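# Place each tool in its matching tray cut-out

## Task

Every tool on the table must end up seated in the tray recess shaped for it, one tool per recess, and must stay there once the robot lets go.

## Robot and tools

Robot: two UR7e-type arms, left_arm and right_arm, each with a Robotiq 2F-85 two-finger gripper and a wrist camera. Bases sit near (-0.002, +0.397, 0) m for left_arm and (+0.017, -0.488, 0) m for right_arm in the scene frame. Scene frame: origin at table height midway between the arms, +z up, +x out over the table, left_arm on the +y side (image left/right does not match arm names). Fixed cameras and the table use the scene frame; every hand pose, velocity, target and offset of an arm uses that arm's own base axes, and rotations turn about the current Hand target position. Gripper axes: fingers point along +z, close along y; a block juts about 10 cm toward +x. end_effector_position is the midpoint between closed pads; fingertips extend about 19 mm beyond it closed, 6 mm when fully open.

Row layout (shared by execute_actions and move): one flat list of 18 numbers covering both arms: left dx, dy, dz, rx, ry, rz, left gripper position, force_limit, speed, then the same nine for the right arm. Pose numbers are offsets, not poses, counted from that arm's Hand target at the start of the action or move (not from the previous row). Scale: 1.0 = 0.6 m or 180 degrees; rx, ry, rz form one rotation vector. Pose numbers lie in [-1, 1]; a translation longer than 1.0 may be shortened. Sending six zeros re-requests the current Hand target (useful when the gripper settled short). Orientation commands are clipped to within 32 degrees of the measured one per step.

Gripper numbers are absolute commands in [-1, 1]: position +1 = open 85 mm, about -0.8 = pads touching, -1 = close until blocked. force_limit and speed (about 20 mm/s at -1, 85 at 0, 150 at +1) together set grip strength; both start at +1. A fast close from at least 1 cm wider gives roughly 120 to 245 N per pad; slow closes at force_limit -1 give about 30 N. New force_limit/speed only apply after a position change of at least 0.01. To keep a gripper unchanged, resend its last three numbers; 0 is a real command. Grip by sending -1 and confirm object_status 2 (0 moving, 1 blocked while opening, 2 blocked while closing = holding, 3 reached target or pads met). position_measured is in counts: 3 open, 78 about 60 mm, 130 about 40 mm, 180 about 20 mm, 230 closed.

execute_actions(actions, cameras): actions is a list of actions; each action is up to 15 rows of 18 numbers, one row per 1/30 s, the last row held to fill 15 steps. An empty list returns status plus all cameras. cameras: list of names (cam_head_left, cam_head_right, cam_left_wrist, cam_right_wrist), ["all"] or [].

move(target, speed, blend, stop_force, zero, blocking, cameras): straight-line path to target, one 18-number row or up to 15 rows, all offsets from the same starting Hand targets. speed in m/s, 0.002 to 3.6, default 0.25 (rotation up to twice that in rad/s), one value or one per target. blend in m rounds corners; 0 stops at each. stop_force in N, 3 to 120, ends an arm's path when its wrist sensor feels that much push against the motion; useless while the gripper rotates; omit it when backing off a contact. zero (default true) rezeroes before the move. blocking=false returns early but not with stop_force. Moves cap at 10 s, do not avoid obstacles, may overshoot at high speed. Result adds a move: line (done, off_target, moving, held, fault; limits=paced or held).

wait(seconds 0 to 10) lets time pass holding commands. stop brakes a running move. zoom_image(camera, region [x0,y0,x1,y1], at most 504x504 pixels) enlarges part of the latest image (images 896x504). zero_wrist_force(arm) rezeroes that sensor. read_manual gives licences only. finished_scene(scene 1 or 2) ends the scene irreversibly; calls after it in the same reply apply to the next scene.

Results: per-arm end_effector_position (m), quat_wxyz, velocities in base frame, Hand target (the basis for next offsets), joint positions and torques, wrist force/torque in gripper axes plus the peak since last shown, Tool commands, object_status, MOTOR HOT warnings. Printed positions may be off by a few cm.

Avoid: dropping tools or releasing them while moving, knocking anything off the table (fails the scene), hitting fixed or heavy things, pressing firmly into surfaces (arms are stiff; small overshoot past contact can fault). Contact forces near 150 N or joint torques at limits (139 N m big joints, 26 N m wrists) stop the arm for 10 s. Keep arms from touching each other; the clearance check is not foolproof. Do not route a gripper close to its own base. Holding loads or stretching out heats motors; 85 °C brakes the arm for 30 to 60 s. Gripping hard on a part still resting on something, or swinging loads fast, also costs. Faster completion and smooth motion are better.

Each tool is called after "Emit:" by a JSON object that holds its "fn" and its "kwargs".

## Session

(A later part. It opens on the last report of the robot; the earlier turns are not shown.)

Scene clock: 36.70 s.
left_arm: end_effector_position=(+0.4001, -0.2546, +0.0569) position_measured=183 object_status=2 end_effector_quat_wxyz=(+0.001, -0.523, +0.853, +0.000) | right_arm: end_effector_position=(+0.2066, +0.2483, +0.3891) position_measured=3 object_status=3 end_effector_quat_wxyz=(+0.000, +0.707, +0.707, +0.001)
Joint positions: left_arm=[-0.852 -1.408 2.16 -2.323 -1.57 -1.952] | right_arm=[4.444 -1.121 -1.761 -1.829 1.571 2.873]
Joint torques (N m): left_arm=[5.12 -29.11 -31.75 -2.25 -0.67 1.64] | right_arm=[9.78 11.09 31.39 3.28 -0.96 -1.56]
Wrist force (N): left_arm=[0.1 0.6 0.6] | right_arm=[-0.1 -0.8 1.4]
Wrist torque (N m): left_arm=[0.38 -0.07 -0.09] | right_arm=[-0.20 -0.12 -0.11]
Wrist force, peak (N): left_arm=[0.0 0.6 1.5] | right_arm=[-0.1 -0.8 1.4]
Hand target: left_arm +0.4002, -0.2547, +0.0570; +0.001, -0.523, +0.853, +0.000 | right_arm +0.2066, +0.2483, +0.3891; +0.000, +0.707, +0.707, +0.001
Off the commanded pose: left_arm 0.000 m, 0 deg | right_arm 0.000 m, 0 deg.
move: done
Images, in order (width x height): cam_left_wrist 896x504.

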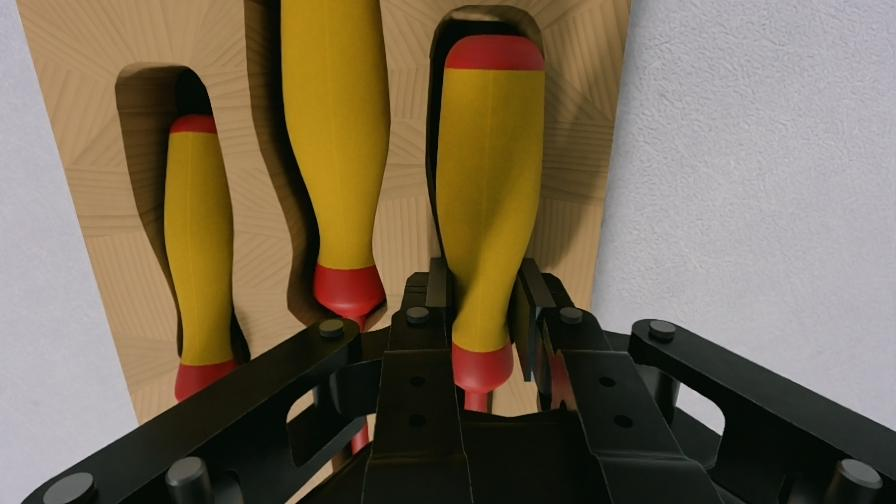

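Emit:
{"fn": "move", "kwargs": {"target": [[-0.0031,-0.0059,0,0,0,0,-1,-0.8,-0.9,0,0,0,0,0,0,1,1,1],[-0.0031,-0.0059,-0.01,0,0,0,-1,-0.8,-0.9,0,0,0,0,0,0,1,1,1]], "speed": 0.02, "stop_force": 5, "cameras": ["cam_left_wrist"]}}

Emit:
{"fn": "zoom_image", "kwargs": {"camera": "cam_left_wrist", "region": [350, 0, 650, 300]}}

Scene clock: 39.07 s.
left_arm: end_effector_position=(+0.3983, -0.2585, +0.0559) position_measured=183 object_status=2 end_effector_quat_wxyz=(+0.001, -0.523, +0.853, +0.000) | right_arm: end_effector_position=(+0.2066, +0.2483, +0.3891) position_measured=3 object_status=3 end_effector_quat_wxyz=(+0.000, +0.707, +0.707, +0.001)
Joint positions: left_arm=[-0.861 -1.405 2.16 -2.327 -1.57 -1.96] | right_arm=[4.444 -1.121 -1.761 -1.829 1.571 2.873]
Joint torques (N m): left_arm=[-8.07 -32.72 -32.29 -5.08 -0.55 -0.95] | right_arm=[10.29 11.18 31.52 3.3 -0.86 -1.62]
Wrist force (N): left_arm=[0.3 0.5 0.8] | right_arm=[0.0 -0.8 1.2]
Wrist torque (N m): left_arm=[0.37 -0.11 0.07] | right_arm=[-0.20 -0.12 -0.10]
Wrist force, peak (N): left_arm=[-5.8 16.7 -67.9] | right_arm=[-0.1 -1.1 1.2]
Hand target: left_arm +0.3983, -0.2585, +0.0559; +0.001, -0.523, +0.853, +0.000 (not the last commanded pose) | right_arm +0.2066, +0.2483, +0.3891; +0.000, +0.707, +0.707, +0.001
Off the commanded pose: left_arm 0.005 m, 0 deg | right_arm 0.000 m, 0 deg.
move: contact (left_arm); path passed 1 of 2 targets
Images, in order (width x height): cam_left_wrist 896x504.

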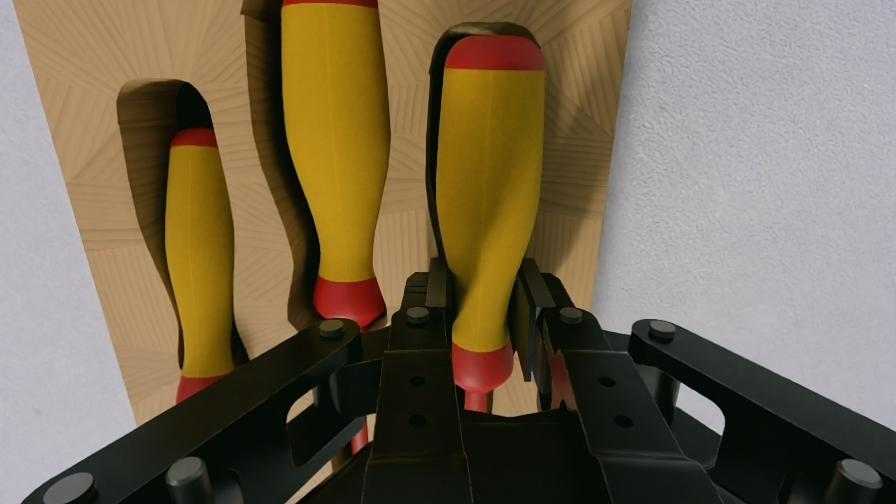

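Scaled by 1.680 from the camera's 896x504 image, which has a finer 1280x720 frame.

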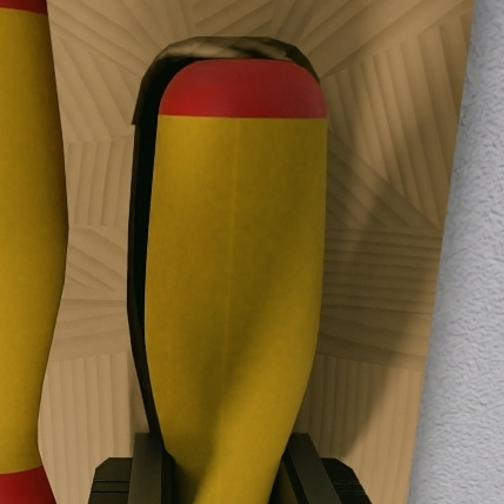

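Emit:
{"fn": "move", "kwargs": {"target": [[-0.0016,-0.0029,0,0,0,0,-1,-0.8,-0.9,0,0,0,0,0,0,1,1,1],[-0.0016,-0.0029,-0.008,0,0,0,-1,-0.8,-0.9,0,0,0,0,0,0,1,1,1]], "speed": 0.005, "stop_force": 4, "cameras": ["cam_left_wrist"]}}

Scene clock: 42.73 s.
left_arm: end_effector_position=(+0.3974, -0.2604, +0.0558) position_measured=183 object_status=2 end_effector_quat_wxyz=(+0.001, -0.523, +0.853, +0.000) | right_arm: end_effector_position=(+0.2066, +0.2483, +0.3891) position_measured=3 object_status=3 end_effector_quat_wxyz=(+0.000, +0.707, +0.707, +0.001)
Joint positions: left_arm=[-0.865 -1.404 2.16 -2.327 -1.57 -1.965] | right_arm=[4.444 -1.121 -1.761 -1.829 1.571 2.873]
Joint torques (N m): left_arm=[-7.22 -33.26 -19.58 -0.92 0.12 -1.87] | right_arm=[9.98 10.72 31.97 3.33 -0.92 -1.5]
Wrist force (N): left_arm=[1.1 -0.8 -2.8] | right_arm=[-0.1 -0.6 1.2]
Wrist torque (N m): left_arm=[0.46 -0.11 0.08] | right_arm=[-0.17 -0.12 -0.10]
Wrist force, peak (N): left_arm=[-2.1 5.9 -14.8] | right_arm=[0.1 -1.0 1.4]
Hand target: left_arm +0.3974, -0.2604, +0.0558; +0.001, -0.523, +0.853, +0.000 (not the last commanded pose) | right_arm +0.2066, +0.2483, +0.3891; +0.000, +0.707, +0.707, +0.001
Off the commanded pose: left_arm 0.005 m, 0 deg | right_arm 0.000 m, 0 deg.
move: contact (left_arm); path passed 0 of 2 targets
Images, in order (width x height): cam_left_wrist 896x504.

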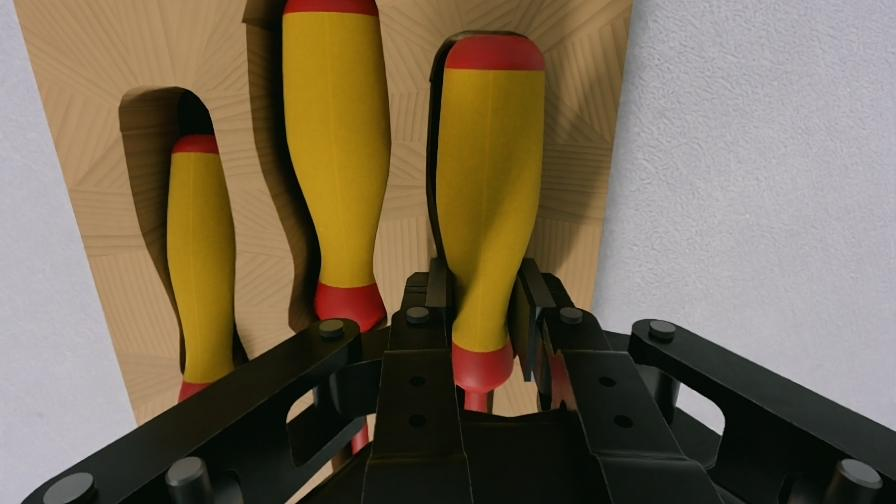

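Emit:
{"fn": "move", "kwargs": {"target": [0,0,0.0017,0,0,0,0,-0.8,-1,0,0,0,0,0,0,1,1,1], "speed": 0.05}}

Emit:
{"fn": "move", "kwargs": {"target": [-0.01,-0.02,0.12,0,0,0,0,-0.8,-1,0,0,0,0,0,0,1,1,1], "speed": 0.15, "cameras": ["cam_left_wrist"]}}

Scene clock: 45.50 s.
left_arm: end_effector_position=(+0.3974, -0.2604, +0.0568) position_measured=128 object_status=0 end_effector_quat_wxyz=(+0.001, -0.523, +0.853, +0.000) | right_arm: end_effector_position=(+0.2066, +0.2483, +0.3891) position_measured=3 object_status=3 end_effector_quat_wxyz=(+0.000, +0.707, +0.707, +0.001)
Joint positions: left_arm=[-0.865 -1.406 2.159 -2.324 -1.57 -1.965] | right_arm=[4.444 -1.121 -1.761 -1.829 1.571 2.873]
Joint torques (N m): left_arm=[2.37 -26.92 -28.9 -4.25 0.06 1.47] | right_arm=[9.53 11.2 31.37 3.32 -0.81 -1.59]
Wrist force (N): left_arm=[0.1 0.8 -0.1] | right_arm=[-0.1 -1.0 0.9]
Wrist torque (N m): left_arm=[0.41 -0.08 0.06] | right_arm=[-0.22 -0.12 -0.11]
Wrist force, peak (N): left_arm=[0.8 -0.8 -3.4] | right_arm=[0.2 -0.9 1.4]
Hand target: left_arm +0.3974, -0.2604, +0.0568; +0.001, -0.523, +0.853, +0.000 | right_arm +0.2066, +0.2483, +0.3891; +0.000, +0.707, +0.707, +0.001
Off the commanded pose: left_arm 0.000 m, 0 deg | right_arm 0.000 m, 0 deg.
move: done

Scene clock: 46.47 s.
left_arm: end_effector_position=(+0.3914, -0.2724, +0.1287) position_measured=128 object_status=3 end_effector_quat_wxyz=(+0.001, -0.522, +0.853, +0.000) | right_arm: end_effector_position=(+0.2066, +0.2483, +0.3891) position_measured=3 object_status=3 end_effector_quat_wxyz=(+0.000, +0.707, +0.707, +0.001)
Joint positions: left_arm=[-0.892 -1.521 2.06 -2.111 -1.57 -1.992] | right_arm=[4.444 -1.121 -1.761 -1.829 1.571 2.873]
Joint torques (N m): left_arm=[8.74 -31.17 -21.7 -1.56 0.61 2.6] | right_arm=[9.87 10.83 31.9 3.21 -0.8 -1.61]
Wrist force (N): left_arm=[0.3 1.0 -0.2] | right_arm=[0.1 -1.0 1.1]
Wrist torque (N m): left_arm=[0.41 -0.13 0.01] | right_arm=[-0.23 -0.14 -0.10]
Wrist force, peak (N): left_arm=[0.5 0.8 -2.1] | right_arm=[0.0 -0.9 1.3]
Hand target: left_arm +0.3914, -0.2724, +0.1288; +0.001, -0.523, +0.853, +0.000 | right_arm +0.2066, +0.2483, +0.3891; +0.000, +0.707, +0.707, +0.001
Off the commanded pose: left_arm 0.000 m, 0 deg | right_arm 0.000 m, 0 deg.
move: done
Images, in order (width x height): cam_left_wrist 896x504.

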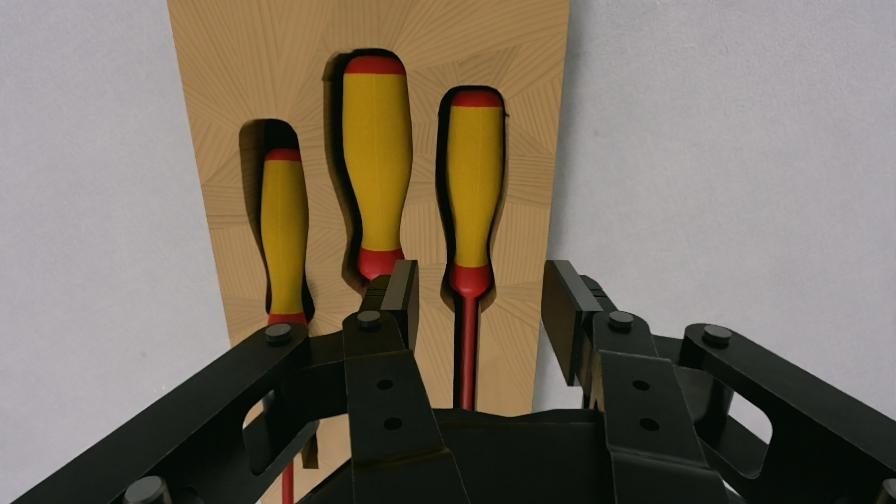

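Emit:
{"fn": "move", "kwargs": {"target": [0.185,0.0223,0.0,0.0834,-0.0443,-0.005,-0.2,-0.8,-0.5,0,0,0,0,0,0,1,1,1], "speed": 0.2, "cameras": ["cam_left_wrist"]}}

Emit:
{"fn": "zoom_image", "kwargs": {"camera": "cam_left_wrist", "region": [250, 0, 700, 400]}}

Scene clock: 49.23 s.
left_arm: end_effector_position=(+0.5023, -0.2589, +0.1288) position_measured=154 object_status=3 end_effector_quat_wxyz=(+0.128, -0.510, +0.847, +0.075) | right_arm: end_effector_position=(+0.2066, +0.2483, +0.3891) position_measured=3 object_status=3 end_effector_quat_wxyz=(+0.000, +0.707, +0.707, +0.001)
Joint positions: left_arm=[-0.845 -1.311 1.812 -1.969 -1.292 -1.944] | right_arm=[4.444 -1.121 -1.761 -1.829 1.571 2.873]
Joint torques (N m): left_arm=[-10.21 -28.08 -25.79 -3.9 1.77 -2.7] | right_arm=[9.52 10.53 31.48 3.26 -0.8 -1.58]
Wrist force (N): left_arm=[0.3 1.2 0.1] | right_arm=[0.0 -0.7 0.9]
Wrist torque (N m): left_arm=[0.45 -0.21 -0.04] | right_arm=[-0.19 -0.13 -0.10]
Wrist force, peak (N): left_arm=[0.9 2.4 0.0] | right_arm=[0.1 -0.7 1.4]
Hand target: left_arm +0.5024, -0.2590, +0.1288; +0.128, -0.510, +0.847, +0.075 | right_arm +0.2066, +0.2483, +0.3891; +0.000, +0.707, +0.707, +0.001
Off the commanded pose: left_arm 0.000 m, 0 deg | right_arm 0.000 m, 0 deg.
move: done
Images, in order (width x height): cam_left_wrist 896x504.

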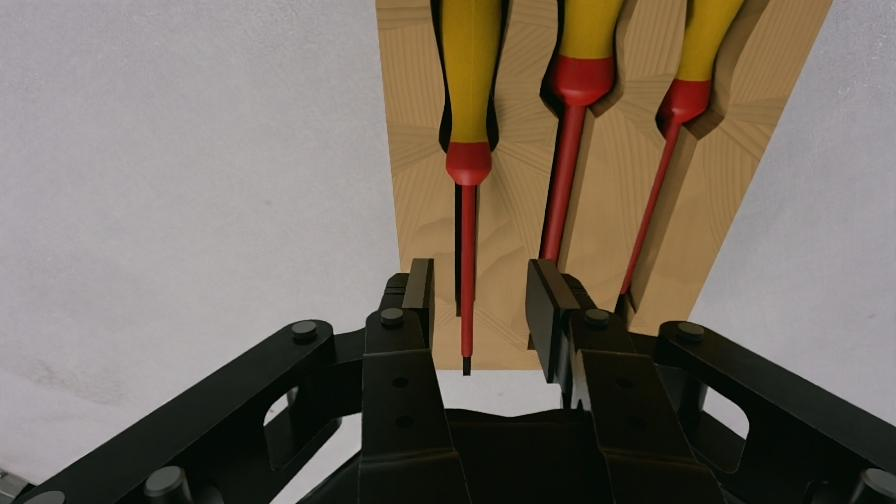

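Scaled by 1.120 from the camera's 896x504 image, which has a finer 1280x720 frame.

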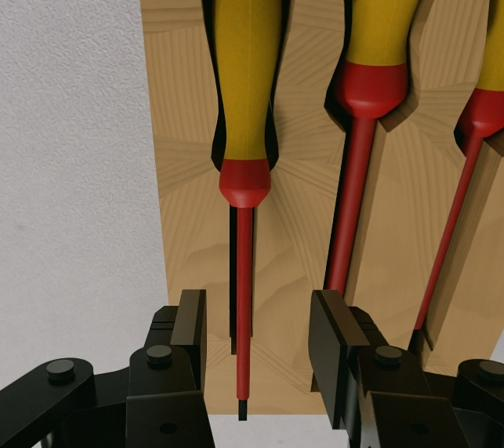

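Emit:
{"fn": "move", "kwargs": {"target": [[0.0160,0.0215,-0.105,0,0,0,-0.2,-0.8,-0.5,0,0,0,0,0,0,1,1,1],[0.0175,0.0238,-0.1165,0,0,0,-0.2,-0.8,-0.5,0,0,0,0,0,0,1,1,1]], "speed": [0.08,0.006], "stop_force": 4, "cameras": ["cam_left_wrist"]}}

Scene clock: 52.20 s.
left_arm: end_effector_position=(+0.5129, -0.2447, +0.0588) position_measured=154 object_status=3 end_effector_quat_wxyz=(+0.128, -0.510, +0.847, +0.075) | right_arm: end_effector_position=(+0.2066, +0.2483, +0.3891) position_measured=3 object_status=3 end_effector_quat_wxyz=(+0.000, +0.707, +0.707, +0.001)
Joint positions: left_arm=[-0.814 -1.213 1.892 -2.156 -1.288 -1.911] | right_arm=[4.444 -1.121 -1.761 -1.829 1.571 2.873]
Joint torques (N m): left_arm=[4.53 -43.9 -20.45 -1.13 2.31 1.5] | right_arm=[9.6 10.9 31.98 3.34 -0.77 -1.79]
Wrist force (N): left_arm=[-0.1 1.4 0.0] | right_arm=[-0.2 -0.9 0.9]
Wrist torque (N m): left_arm=[0.46 -0.17 -0.09] | right_arm=[-0.21 -0.10 -0.11]
Wrist force, peak (N): left_arm=[0.8 1.0 -1.7] | right_arm=[0.0 -1.1 1.1]
Hand target: left_arm +0.5129, -0.2447, +0.0589; +0.128, -0.510, +0.847, +0.075 | right_arm +0.2066, +0.2483, +0.3891; +0.000, +0.707, +0.707, +0.001
Off the commanded pose: left_arm 0.000 m, 0 deg | right_arm 0.000 m, 0 deg.
move: done
Images, in order (width x height): cam_left_wrist 896x504.

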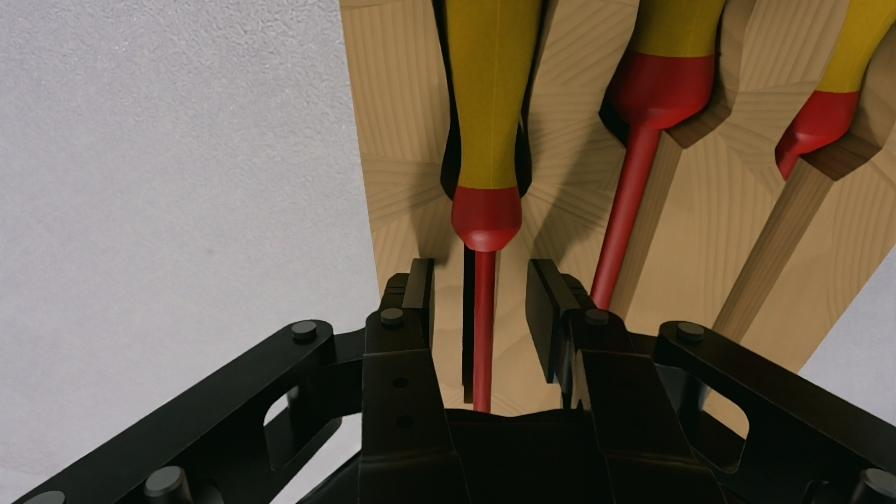

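Emit:
{"fn": "move", "kwargs": {"target": [0,0,0,0,0,0,-1,-0.8,-0.9,0,0,0,0,0,0,1,1,1], "cameras": ["cam_left_wrist"]}}

Emit:
{"fn": "wait", "kwargs": {"seconds": 0.5}}

Scene clock: 53.57 s.
left_arm: end_effector_position=(+0.5129, -0.2447, +0.0589) position_measured=217 object_status=2 end_effector_quat_wxyz=(+0.128, -0.510, +0.847, +0.075) | right_arm: end_effector_position=(+0.2066, +0.2483, +0.3891) position_measured=3 object_status=3 end_effector_quat_wxyz=(+0.000, +0.707, +0.707, +0.001)
Joint positions: left_arm=[-0.814 -1.213 1.892 -2.156 -1.288 -1.911] | right_arm=[4.444 -1.121 -1.761 -1.829 1.571 2.873]
Joint torques (N m): left_arm=[-4.27 -43.95 -31.9 -1.64 1.95 -1.46] | right_arm=[9.46 10.61 31.42 3.3 -0.67 -1.73]
Wrist force (N): left_arm=[-0.4 2.2 -0.4] | right_arm=[0.0 -0.6 1.1]
Wrist torque (N m): left_arm=[0.46 -0.13 -0.07] | right_arm=[-0.17 -0.11 -0.11]
Wrist force, peak (N): left_arm=[-0.4 2.2 -0.4] | right_arm=[0.1 -1.2 1.3]
Hand target: left_arm +0.5129, -0.2447, +0.0589; +0.128, -0.510, +0.847, +0.075 | right_arm +0.2066, +0.2483, +0.3891; +0.000, +0.707, +0.707, +0.001
Off the commanded pose: left_arm 0.000 m, 0 deg | right_arm 0.000 m, 0 deg.
move: done
Images, in order (width x height): cam_left_wrist 896x504.

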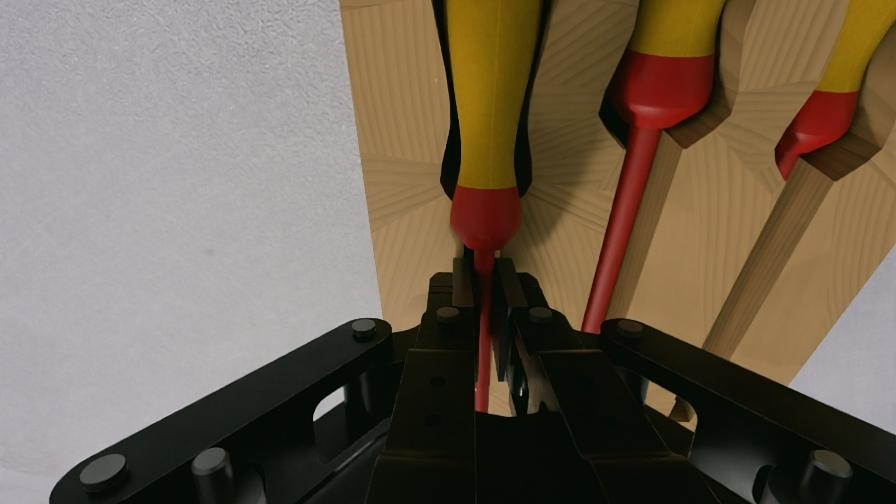

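Scene clock: 54.07 s.
left_arm: end_effector_position=(+0.5129, -0.2447, +0.0589) position_measured=217 object_status=2 end_effector_quat_wxyz=(+0.128, -0.510, +0.847, +0.075) | right_arm: end_effector_position=(+0.2066, +0.2483, +0.3891) position_measured=3 object_status=3 end_effector_quat_wxyz=(+0.000, +0.707, +0.707, +0.001)
Joint positions: left_arm=[-0.814 -1.213 1.892 -2.156 -1.288 -1.911] | right_arm=[4.444 -1.121 -1.761 -1.829 1.571 2.873]
Joint torques (N m): left_arm=[-4.99 -43.93 -32.46 -2.52 1.81 -2.04] | right_arm=[9.18 10.69 31.94 3.3 -0.79 -1.57]
Wrist force (N): left_arm=[0.0 2.2 -0.4] | right_arm=[0.2 -0.8 0.9]
Wrist torque (N m): left_arm=[0.45 -0.20 -0.07] | right_arm=[-0.19 -0.15 -0.10]
Wrist force, peak (N): left_arm=[-0.1 2.6 -0.7] | right_arm=[0.0 -1.1 1.2]
Hand target: left_arm +0.5129, -0.2447, +0.0589; +0.128, -0.510, +0.847, +0.075 | right_arm +0.2066, +0.2483, +0.3891; +0.000, +0.707, +0.707, +0.001
Tool commands: left_gripper/position=-1.0 left_gripper/force_limit=-0.8 left_gripper/speed=-0.9 right_gripper/position=+1.0 right_gripper/force_limit=+1.0 right_gripper/speed=+1.0
Off the commanded pose: left_arm 0.000 m, 0 deg | right_arm 0.000 m, 0 deg.
wait: 0.50 s; at rest by 0.17 s

Emit:
{"fn": "move", "kwargs": {"target": [[-0.006,-0.01,0.06,0,0,0,-1,-0.8,-0.9,0,0,0,0,0,0,1,1,1],[-0.0117,-0.0178,0.07,-0.0834,0.0443,-0.0017,-1,-0.8,-0.9,0,0,0,0,0,0,1,1,1],[-0.0117,-0.0178,0.0268,-0.0834,0.0443,-0.0017,-1,-0.8,-0.9,0,0,0,0,0,0,1,1,1]], "speed": [0.06,0.15,0.1], "blend": [0.005,0.01,0], "cameras": ["cam_left_wrist"]}}

Emit:
{"fn": "zoom_image", "kwargs": {"camera": "cam_left_wrist", "region": [340, 0, 640, 300]}}

Scene clock: 57.07 s.
left_arm: end_effector_position=(+0.5058, -0.2553, +0.0750) position_measured=217 object_status=2 end_effector_quat_wxyz=(+0.001, -0.514, +0.858, -0.002) | right_arm: end_effector_position=(+0.2066, +0.2483, +0.3891) position_measured=3 object_status=3 end_effector_quat_wxyz=(+0.000, +0.707, +0.707, +0.001)
Joint positions: left_arm=[-0.706 -1.247 1.886 -2.214 -1.569 -1.785] | right_arm=[4.444 -1.121 -1.761 -1.829 1.571 2.873]
Joint torques (N m): left_arm=[-9.04 -33.48 -32.13 -4.55 -0.91 -2.77] | right_arm=[9.58 10.6 31.78 3.34 -0.7 -1.6]
Wrist force (N): left_arm=[-0.1 1.0 0.3] | right_arm=[-0.1 -0.6 1.0]
Wrist torque (N m): left_arm=[0.40 -0.12 0.08] | right_arm=[-0.17 -0.12 -0.10]
Wrist force, peak (N): left_arm=[-0.2 2.4 -0.6] | right_arm=[-0.1 -1.2 0.9]
Hand target: left_arm +0.5059, -0.2554, +0.0750; +0.001, -0.514, +0.858, -0.002 | right_arm +0.2066, +0.2483, +0.3891; +0.000, +0.707, +0.707, +0.001
Off the commanded pose: left_arm 0.000 m, 0 deg | right_arm 0.000 m, 0 deg.
move: done
Images, in order (width x height): cam_left_wrist 896x504.

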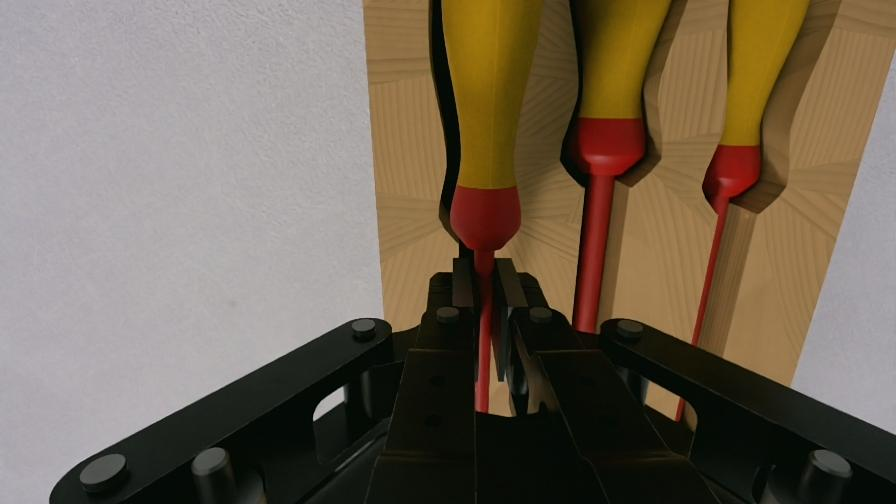

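Scaled by 1.680 from the camera's 896x504 image, which has a finer 1280x720 frame.

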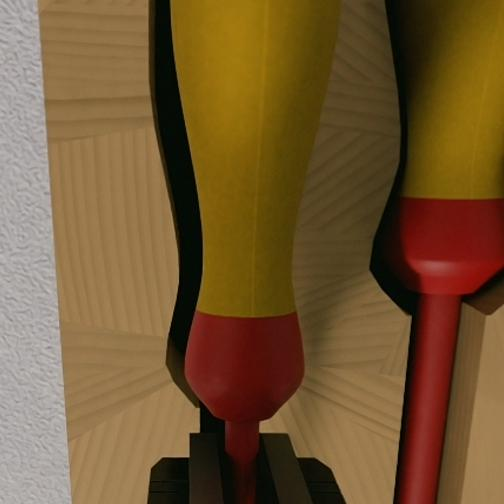

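Emit:
{"fn": "move", "kwargs": {"target": [0.0063,0.0005,-0.015,0,0,0,-1,-0.8,-0.9,0,0,0,0,0,0,1,1,1], "speed": 0.05, "cameras": ["cam_left_wrist"]}}

Emit:
{"fn": "zoom_image", "kwargs": {"camera": "cam_left_wrist", "region": [340, 0, 640, 300]}}

Scene clock: 58.47 s.
left_arm: end_effector_position=(+0.5097, -0.2551, +0.0659) position_measured=217 object_status=2 end_effector_quat_wxyz=(+0.001, -0.514, +0.858, -0.002) | right_arm: end_effector_position=(+0.2066, +0.2483, +0.3891) position_measured=3 object_status=3 end_effector_quat_wxyz=(+0.000, +0.707, +0.707, +0.001)
Joint positions: left_arm=[-0.701 -1.227 1.886 -2.234 -1.569 -1.78] | right_arm=[4.444 -1.121 -1.761 -1.829 1.571 2.873]
Joint torques (N m): left_arm=[0.8 -45.22 -32.98 -1.57 -1.1 1.17] | right_arm=[9.33 10.29 31.24 3.41 -0.66 -1.61]
Wrist force (N): left_arm=[0.0 1.0 0.3] | right_arm=[-0.1 -1.2 0.6]
Wrist torque (N m): left_arm=[0.42 -0.13 -0.09] | right_arm=[-0.26 -0.12 -0.11]
Wrist force, peak (N): left_arm=[0.0 0.9 1.1] | right_arm=[0.4 -0.6 1.3]
Hand target: left_arm +0.5096, -0.2551, +0.0660; +0.001, -0.514, +0.858, -0.002 | right_arm +0.2066, +0.2483, +0.3891; +0.000, +0.707, +0.707, +0.001
Off the commanded pose: left_arm 0.000 m, 0 deg | right_arm 0.000 m, 0 deg.
move: done
Images, in order (width x height): cam_left_wrist 896x504.

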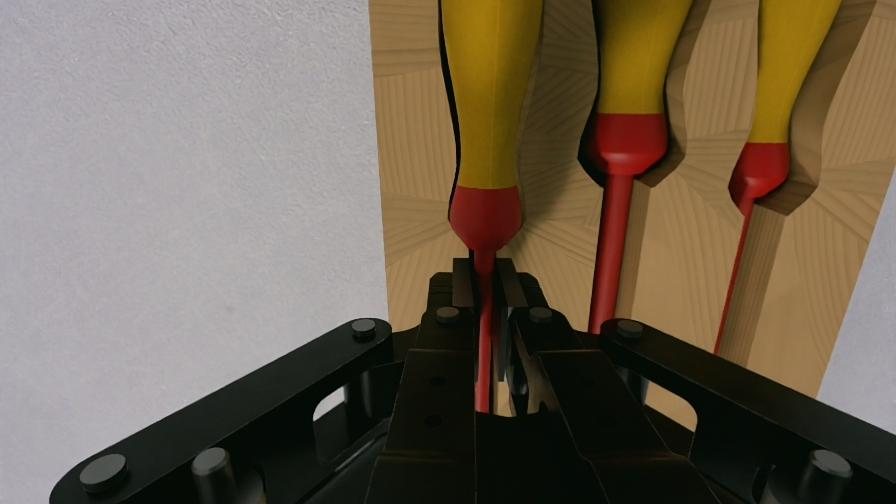

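Scaled by 1.680 from the camera's 896x504 image, which has a finer 1280x720 frame.

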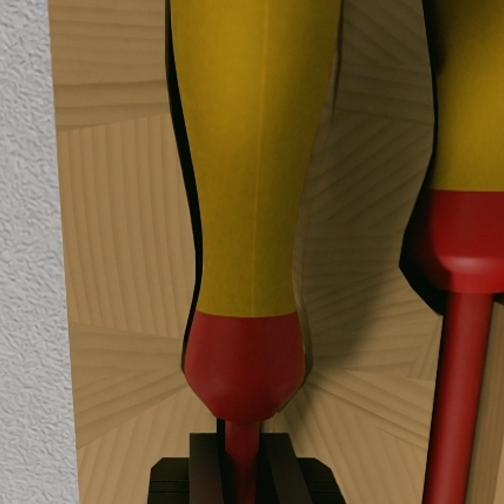

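Emit:
{"fn": "move", "kwargs": {"target": [0,0,-0.0138,0,0,0,-1,-0.8,-0.9,0,0,0,0,0,0,1,1,1], "speed": 0.008, "stop_force": 4, "cameras": ["cam_left_wrist"]}}

Emit:
{"fn": "zoom_image", "kwargs": {"camera": "cam_left_wrist", "region": [340, 0, 640, 300]}}

Scene clock: 60.83 s.
left_arm: end_effector_position=(+0.5096, -0.2551, +0.0577) position_measured=217 object_status=2 end_effector_quat_wxyz=(+0.001, -0.514, +0.858, -0.002) | right_arm: end_effector_position=(+0.2066, +0.2483, +0.3891) position_measured=3 object_status=3 end_effector_quat_wxyz=(+0.000, +0.707, +0.707, +0.001)
Joint positions: left_arm=[-0.701 -1.214 1.894 -2.255 -1.569 -1.78] | right_arm=[4.444 -1.121 -1.761 -1.829 1.571 2.873]
Joint torques (N m): left_arm=[-7.53 -44.56 -31.3 -1.49 -1.24 -2.33] | right_arm=[9.47 10.34 32.05 3.24 -0.61 -1.64]
Wrist force (N): left_arm=[-0.1 1.2 0.4] | right_arm=[-0.1 -0.6 1.1]
Wrist torque (N m): left_arm=[0.44 -0.12 -0.09] | right_arm=[-0.17 -0.12 -0.11]
Wrist force, peak (N): left_arm=[-0.1 1.4 0.4] | right_arm=[0.0 -1.0 1.1]
Hand target: left_arm +0.5096, -0.2551, +0.0577; +0.001, -0.514, +0.858, -0.002 | right_arm +0.2066, +0.2483, +0.3891; +0.000, +0.707, +0.707, +0.001
Off the commanded pose: left_arm 0.000 m, 0 deg | right_arm 0.000 m, 0 deg.
move: done
Images, in order (width x height): cam_left_wrist 896x504.

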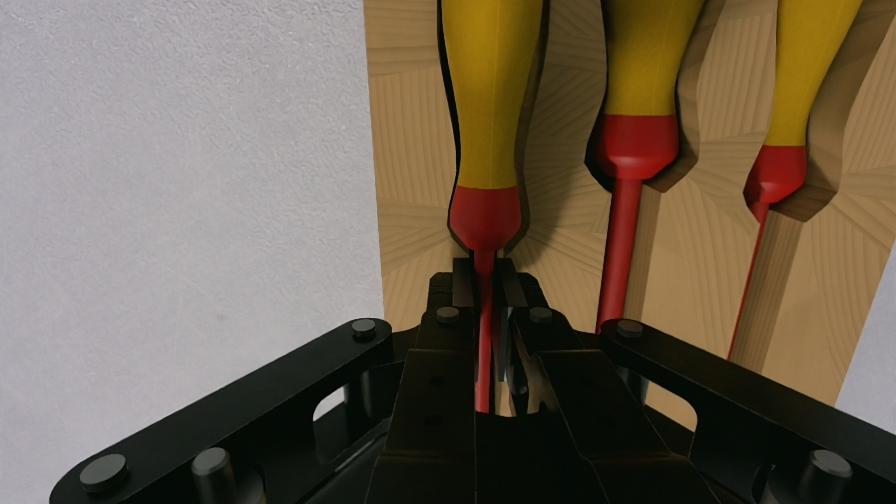

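Scaled by 1.680 from the camera's 896x504 image, which has a finer 1280x720 frame.

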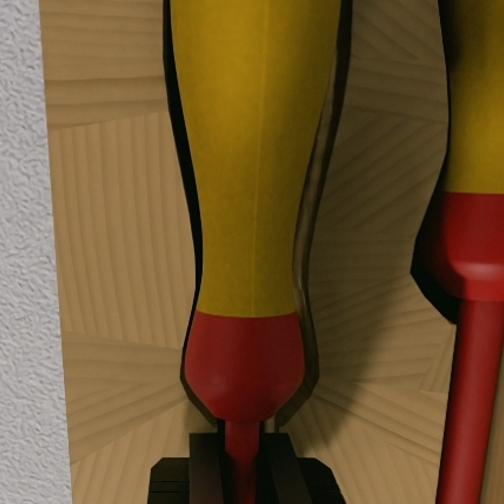

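Emit:
{"fn": "move", "kwargs": {"target": [0,0,0,0,0,0,-0.3,-0.8,-1,0,0,0,0,0,0,1,1,1]}}

Emit:
{"fn": "move", "kwargs": {"target": [[0,0,0.1,0,0,0,-0.3,-0.8,-1,0,0,0,0,0,0,1,1,1],[0.01,0.08,0.35,-0.04,-0.10,-0.3,-0.3,-0.8,-1,0,0,0,0,0,0,1,1,1]], "speed": 0.25, "blend": [0.02,0], "cameras": ["cam_left_wrist","cam_head_left"]}}

Emit:
{"fn": "zoom_image", "kwargs": {"camera": "cam_left_wrist", "region": [200, 0, 704, 400]}}

Scene clock: 62.33 s.
left_arm: end_effector_position=(+0.5096, -0.2551, +0.0577) position_measured=167 object_status=0 end_effector_quat_wxyz=(+0.001, -0.514, +0.858, -0.002) | right_arm: end_effector_position=(+0.2066, +0.2483, +0.3891) position_measured=3 object_status=3 end_effector_quat_wxyz=(+0.000, +0.707, +0.707, +0.001)
Joint positions: left_arm=[-0.701 -1.215 1.894 -2.255 -1.569 -1.78] | right_arm=[4.444 -1.121 -1.761 -1.829 1.571 2.873]
Joint torques (N m): left_arm=[-7.19 -42 -31.7 -2.66 -0.97 -2.26] | right_arm=[9.6 10.62 31.47 3.3 -0.64 -1.63]
Wrist force (N): left_arm=[-0.4 1.2 0.0] | right_arm=[-0.1 -0.8 1.0]
Wrist torque (N m): left_arm=[0.44 -0.05 -0.09] | right_arm=[-0.19 -0.11 -0.11]
Wrist force, peak (N): left_arm=[-0.2 1.3 0.4] | right_arm=[0.0 -1.1 1.0]
Hand target: left_arm +0.5096, -0.2551, +0.0577; +0.001, -0.514, +0.858, -0.002 | right_arm +0.2066, +0.2483, +0.3891; +0.000, +0.707, +0.707, +0.001
Off the commanded pose: left_arm 0.000 m, 0 deg | right_arm 0.000 m, 0 deg.
move: done

Scene clock: 65.10 s.
left_arm: end_effector_position=(+0.5157, -0.2070, +0.2677) position_measured=167 object_status=3 end_effector_quat_wxyz=(+0.099, -0.063, +0.984, -0.131) | right_arm: end_effector_position=(+0.2066, +0.2483, +0.3891) position_measured=3 object_status=3 end_effector_quat_wxyz=(+0.000, +0.707, +0.707, +0.001)
Joint positions: left_arm=[-0.582 -1.588 1.866 -2.167 -1.66 -0.724] | right_arm=[4.444 -1.121 -1.761 -1.829 1.571 2.873]
Joint torques (N m): left_arm=[-10.03 -21.78 -14 -5.66 0.9 2.77] | right_arm=[9.51 10.43 31.73 3.28 -0.63 -1.62]
Wrist force (N): left_arm=[-0.1 0.9 0.2] | right_arm=[-0.1 -1.0 0.8]
Wrist torque (N m): left_arm=[0.43 -0.17 0.06] | right_arm=[-0.22 -0.11 -0.10]
Wrist force, peak (N): left_arm=[0.0 0.9 3.5] | right_arm=[0.1 -1.0 1.1]
Hand target: left_arm +0.5156, -0.2071, +0.2677; +0.099, -0.063, +0.984, -0.131 | right_arm +0.2066, +0.2483, +0.3891; +0.000, +0.707, +0.707, +0.001
Off the commanded pose: left_arm 0.000 m, 0 deg | right_arm 0.000 m, 0 deg.
move: done
Images, in order (width x height): cam_head_left 896x504, cam_left_wrist 896x504.

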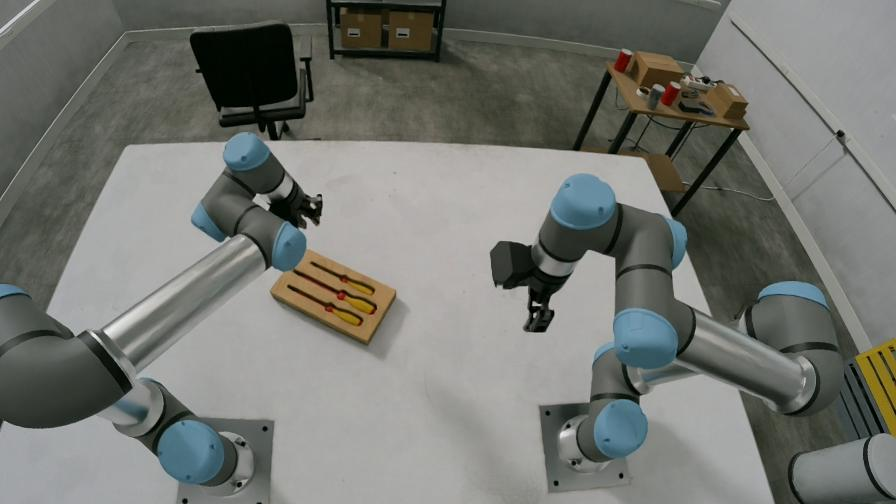

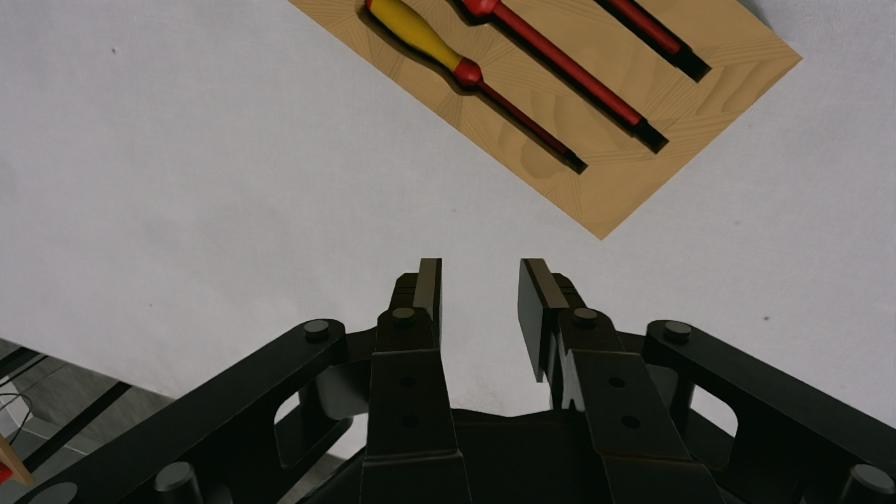

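Scaled by 1.000.

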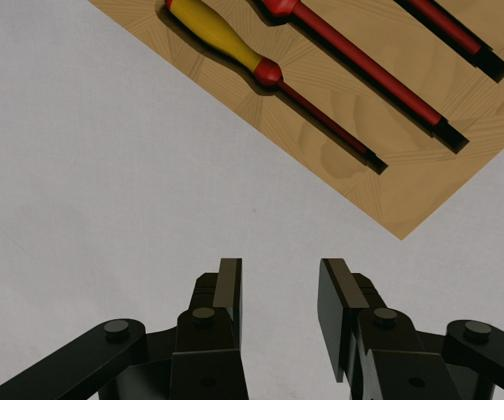

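Emit:
{"fn": "zoom_image", "kwargs": {"camera": "cam_head_left", "region": [260, 240, 410, 355]}}

Scaled by 3.360 from the camera's 896x504 image, which has a finer 1280x720 frame.

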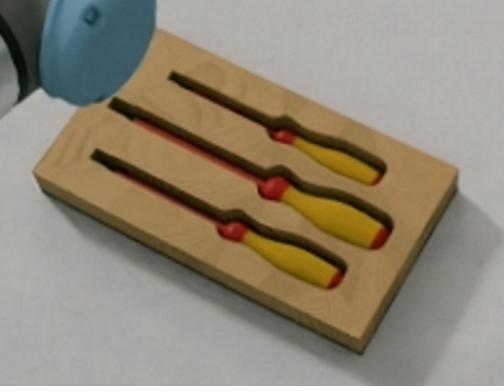

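All three are fully seated.

Emit:
{"fn": "finished_scene", "kwargs": {"scene": 1}}

The scene is finished: the task was done.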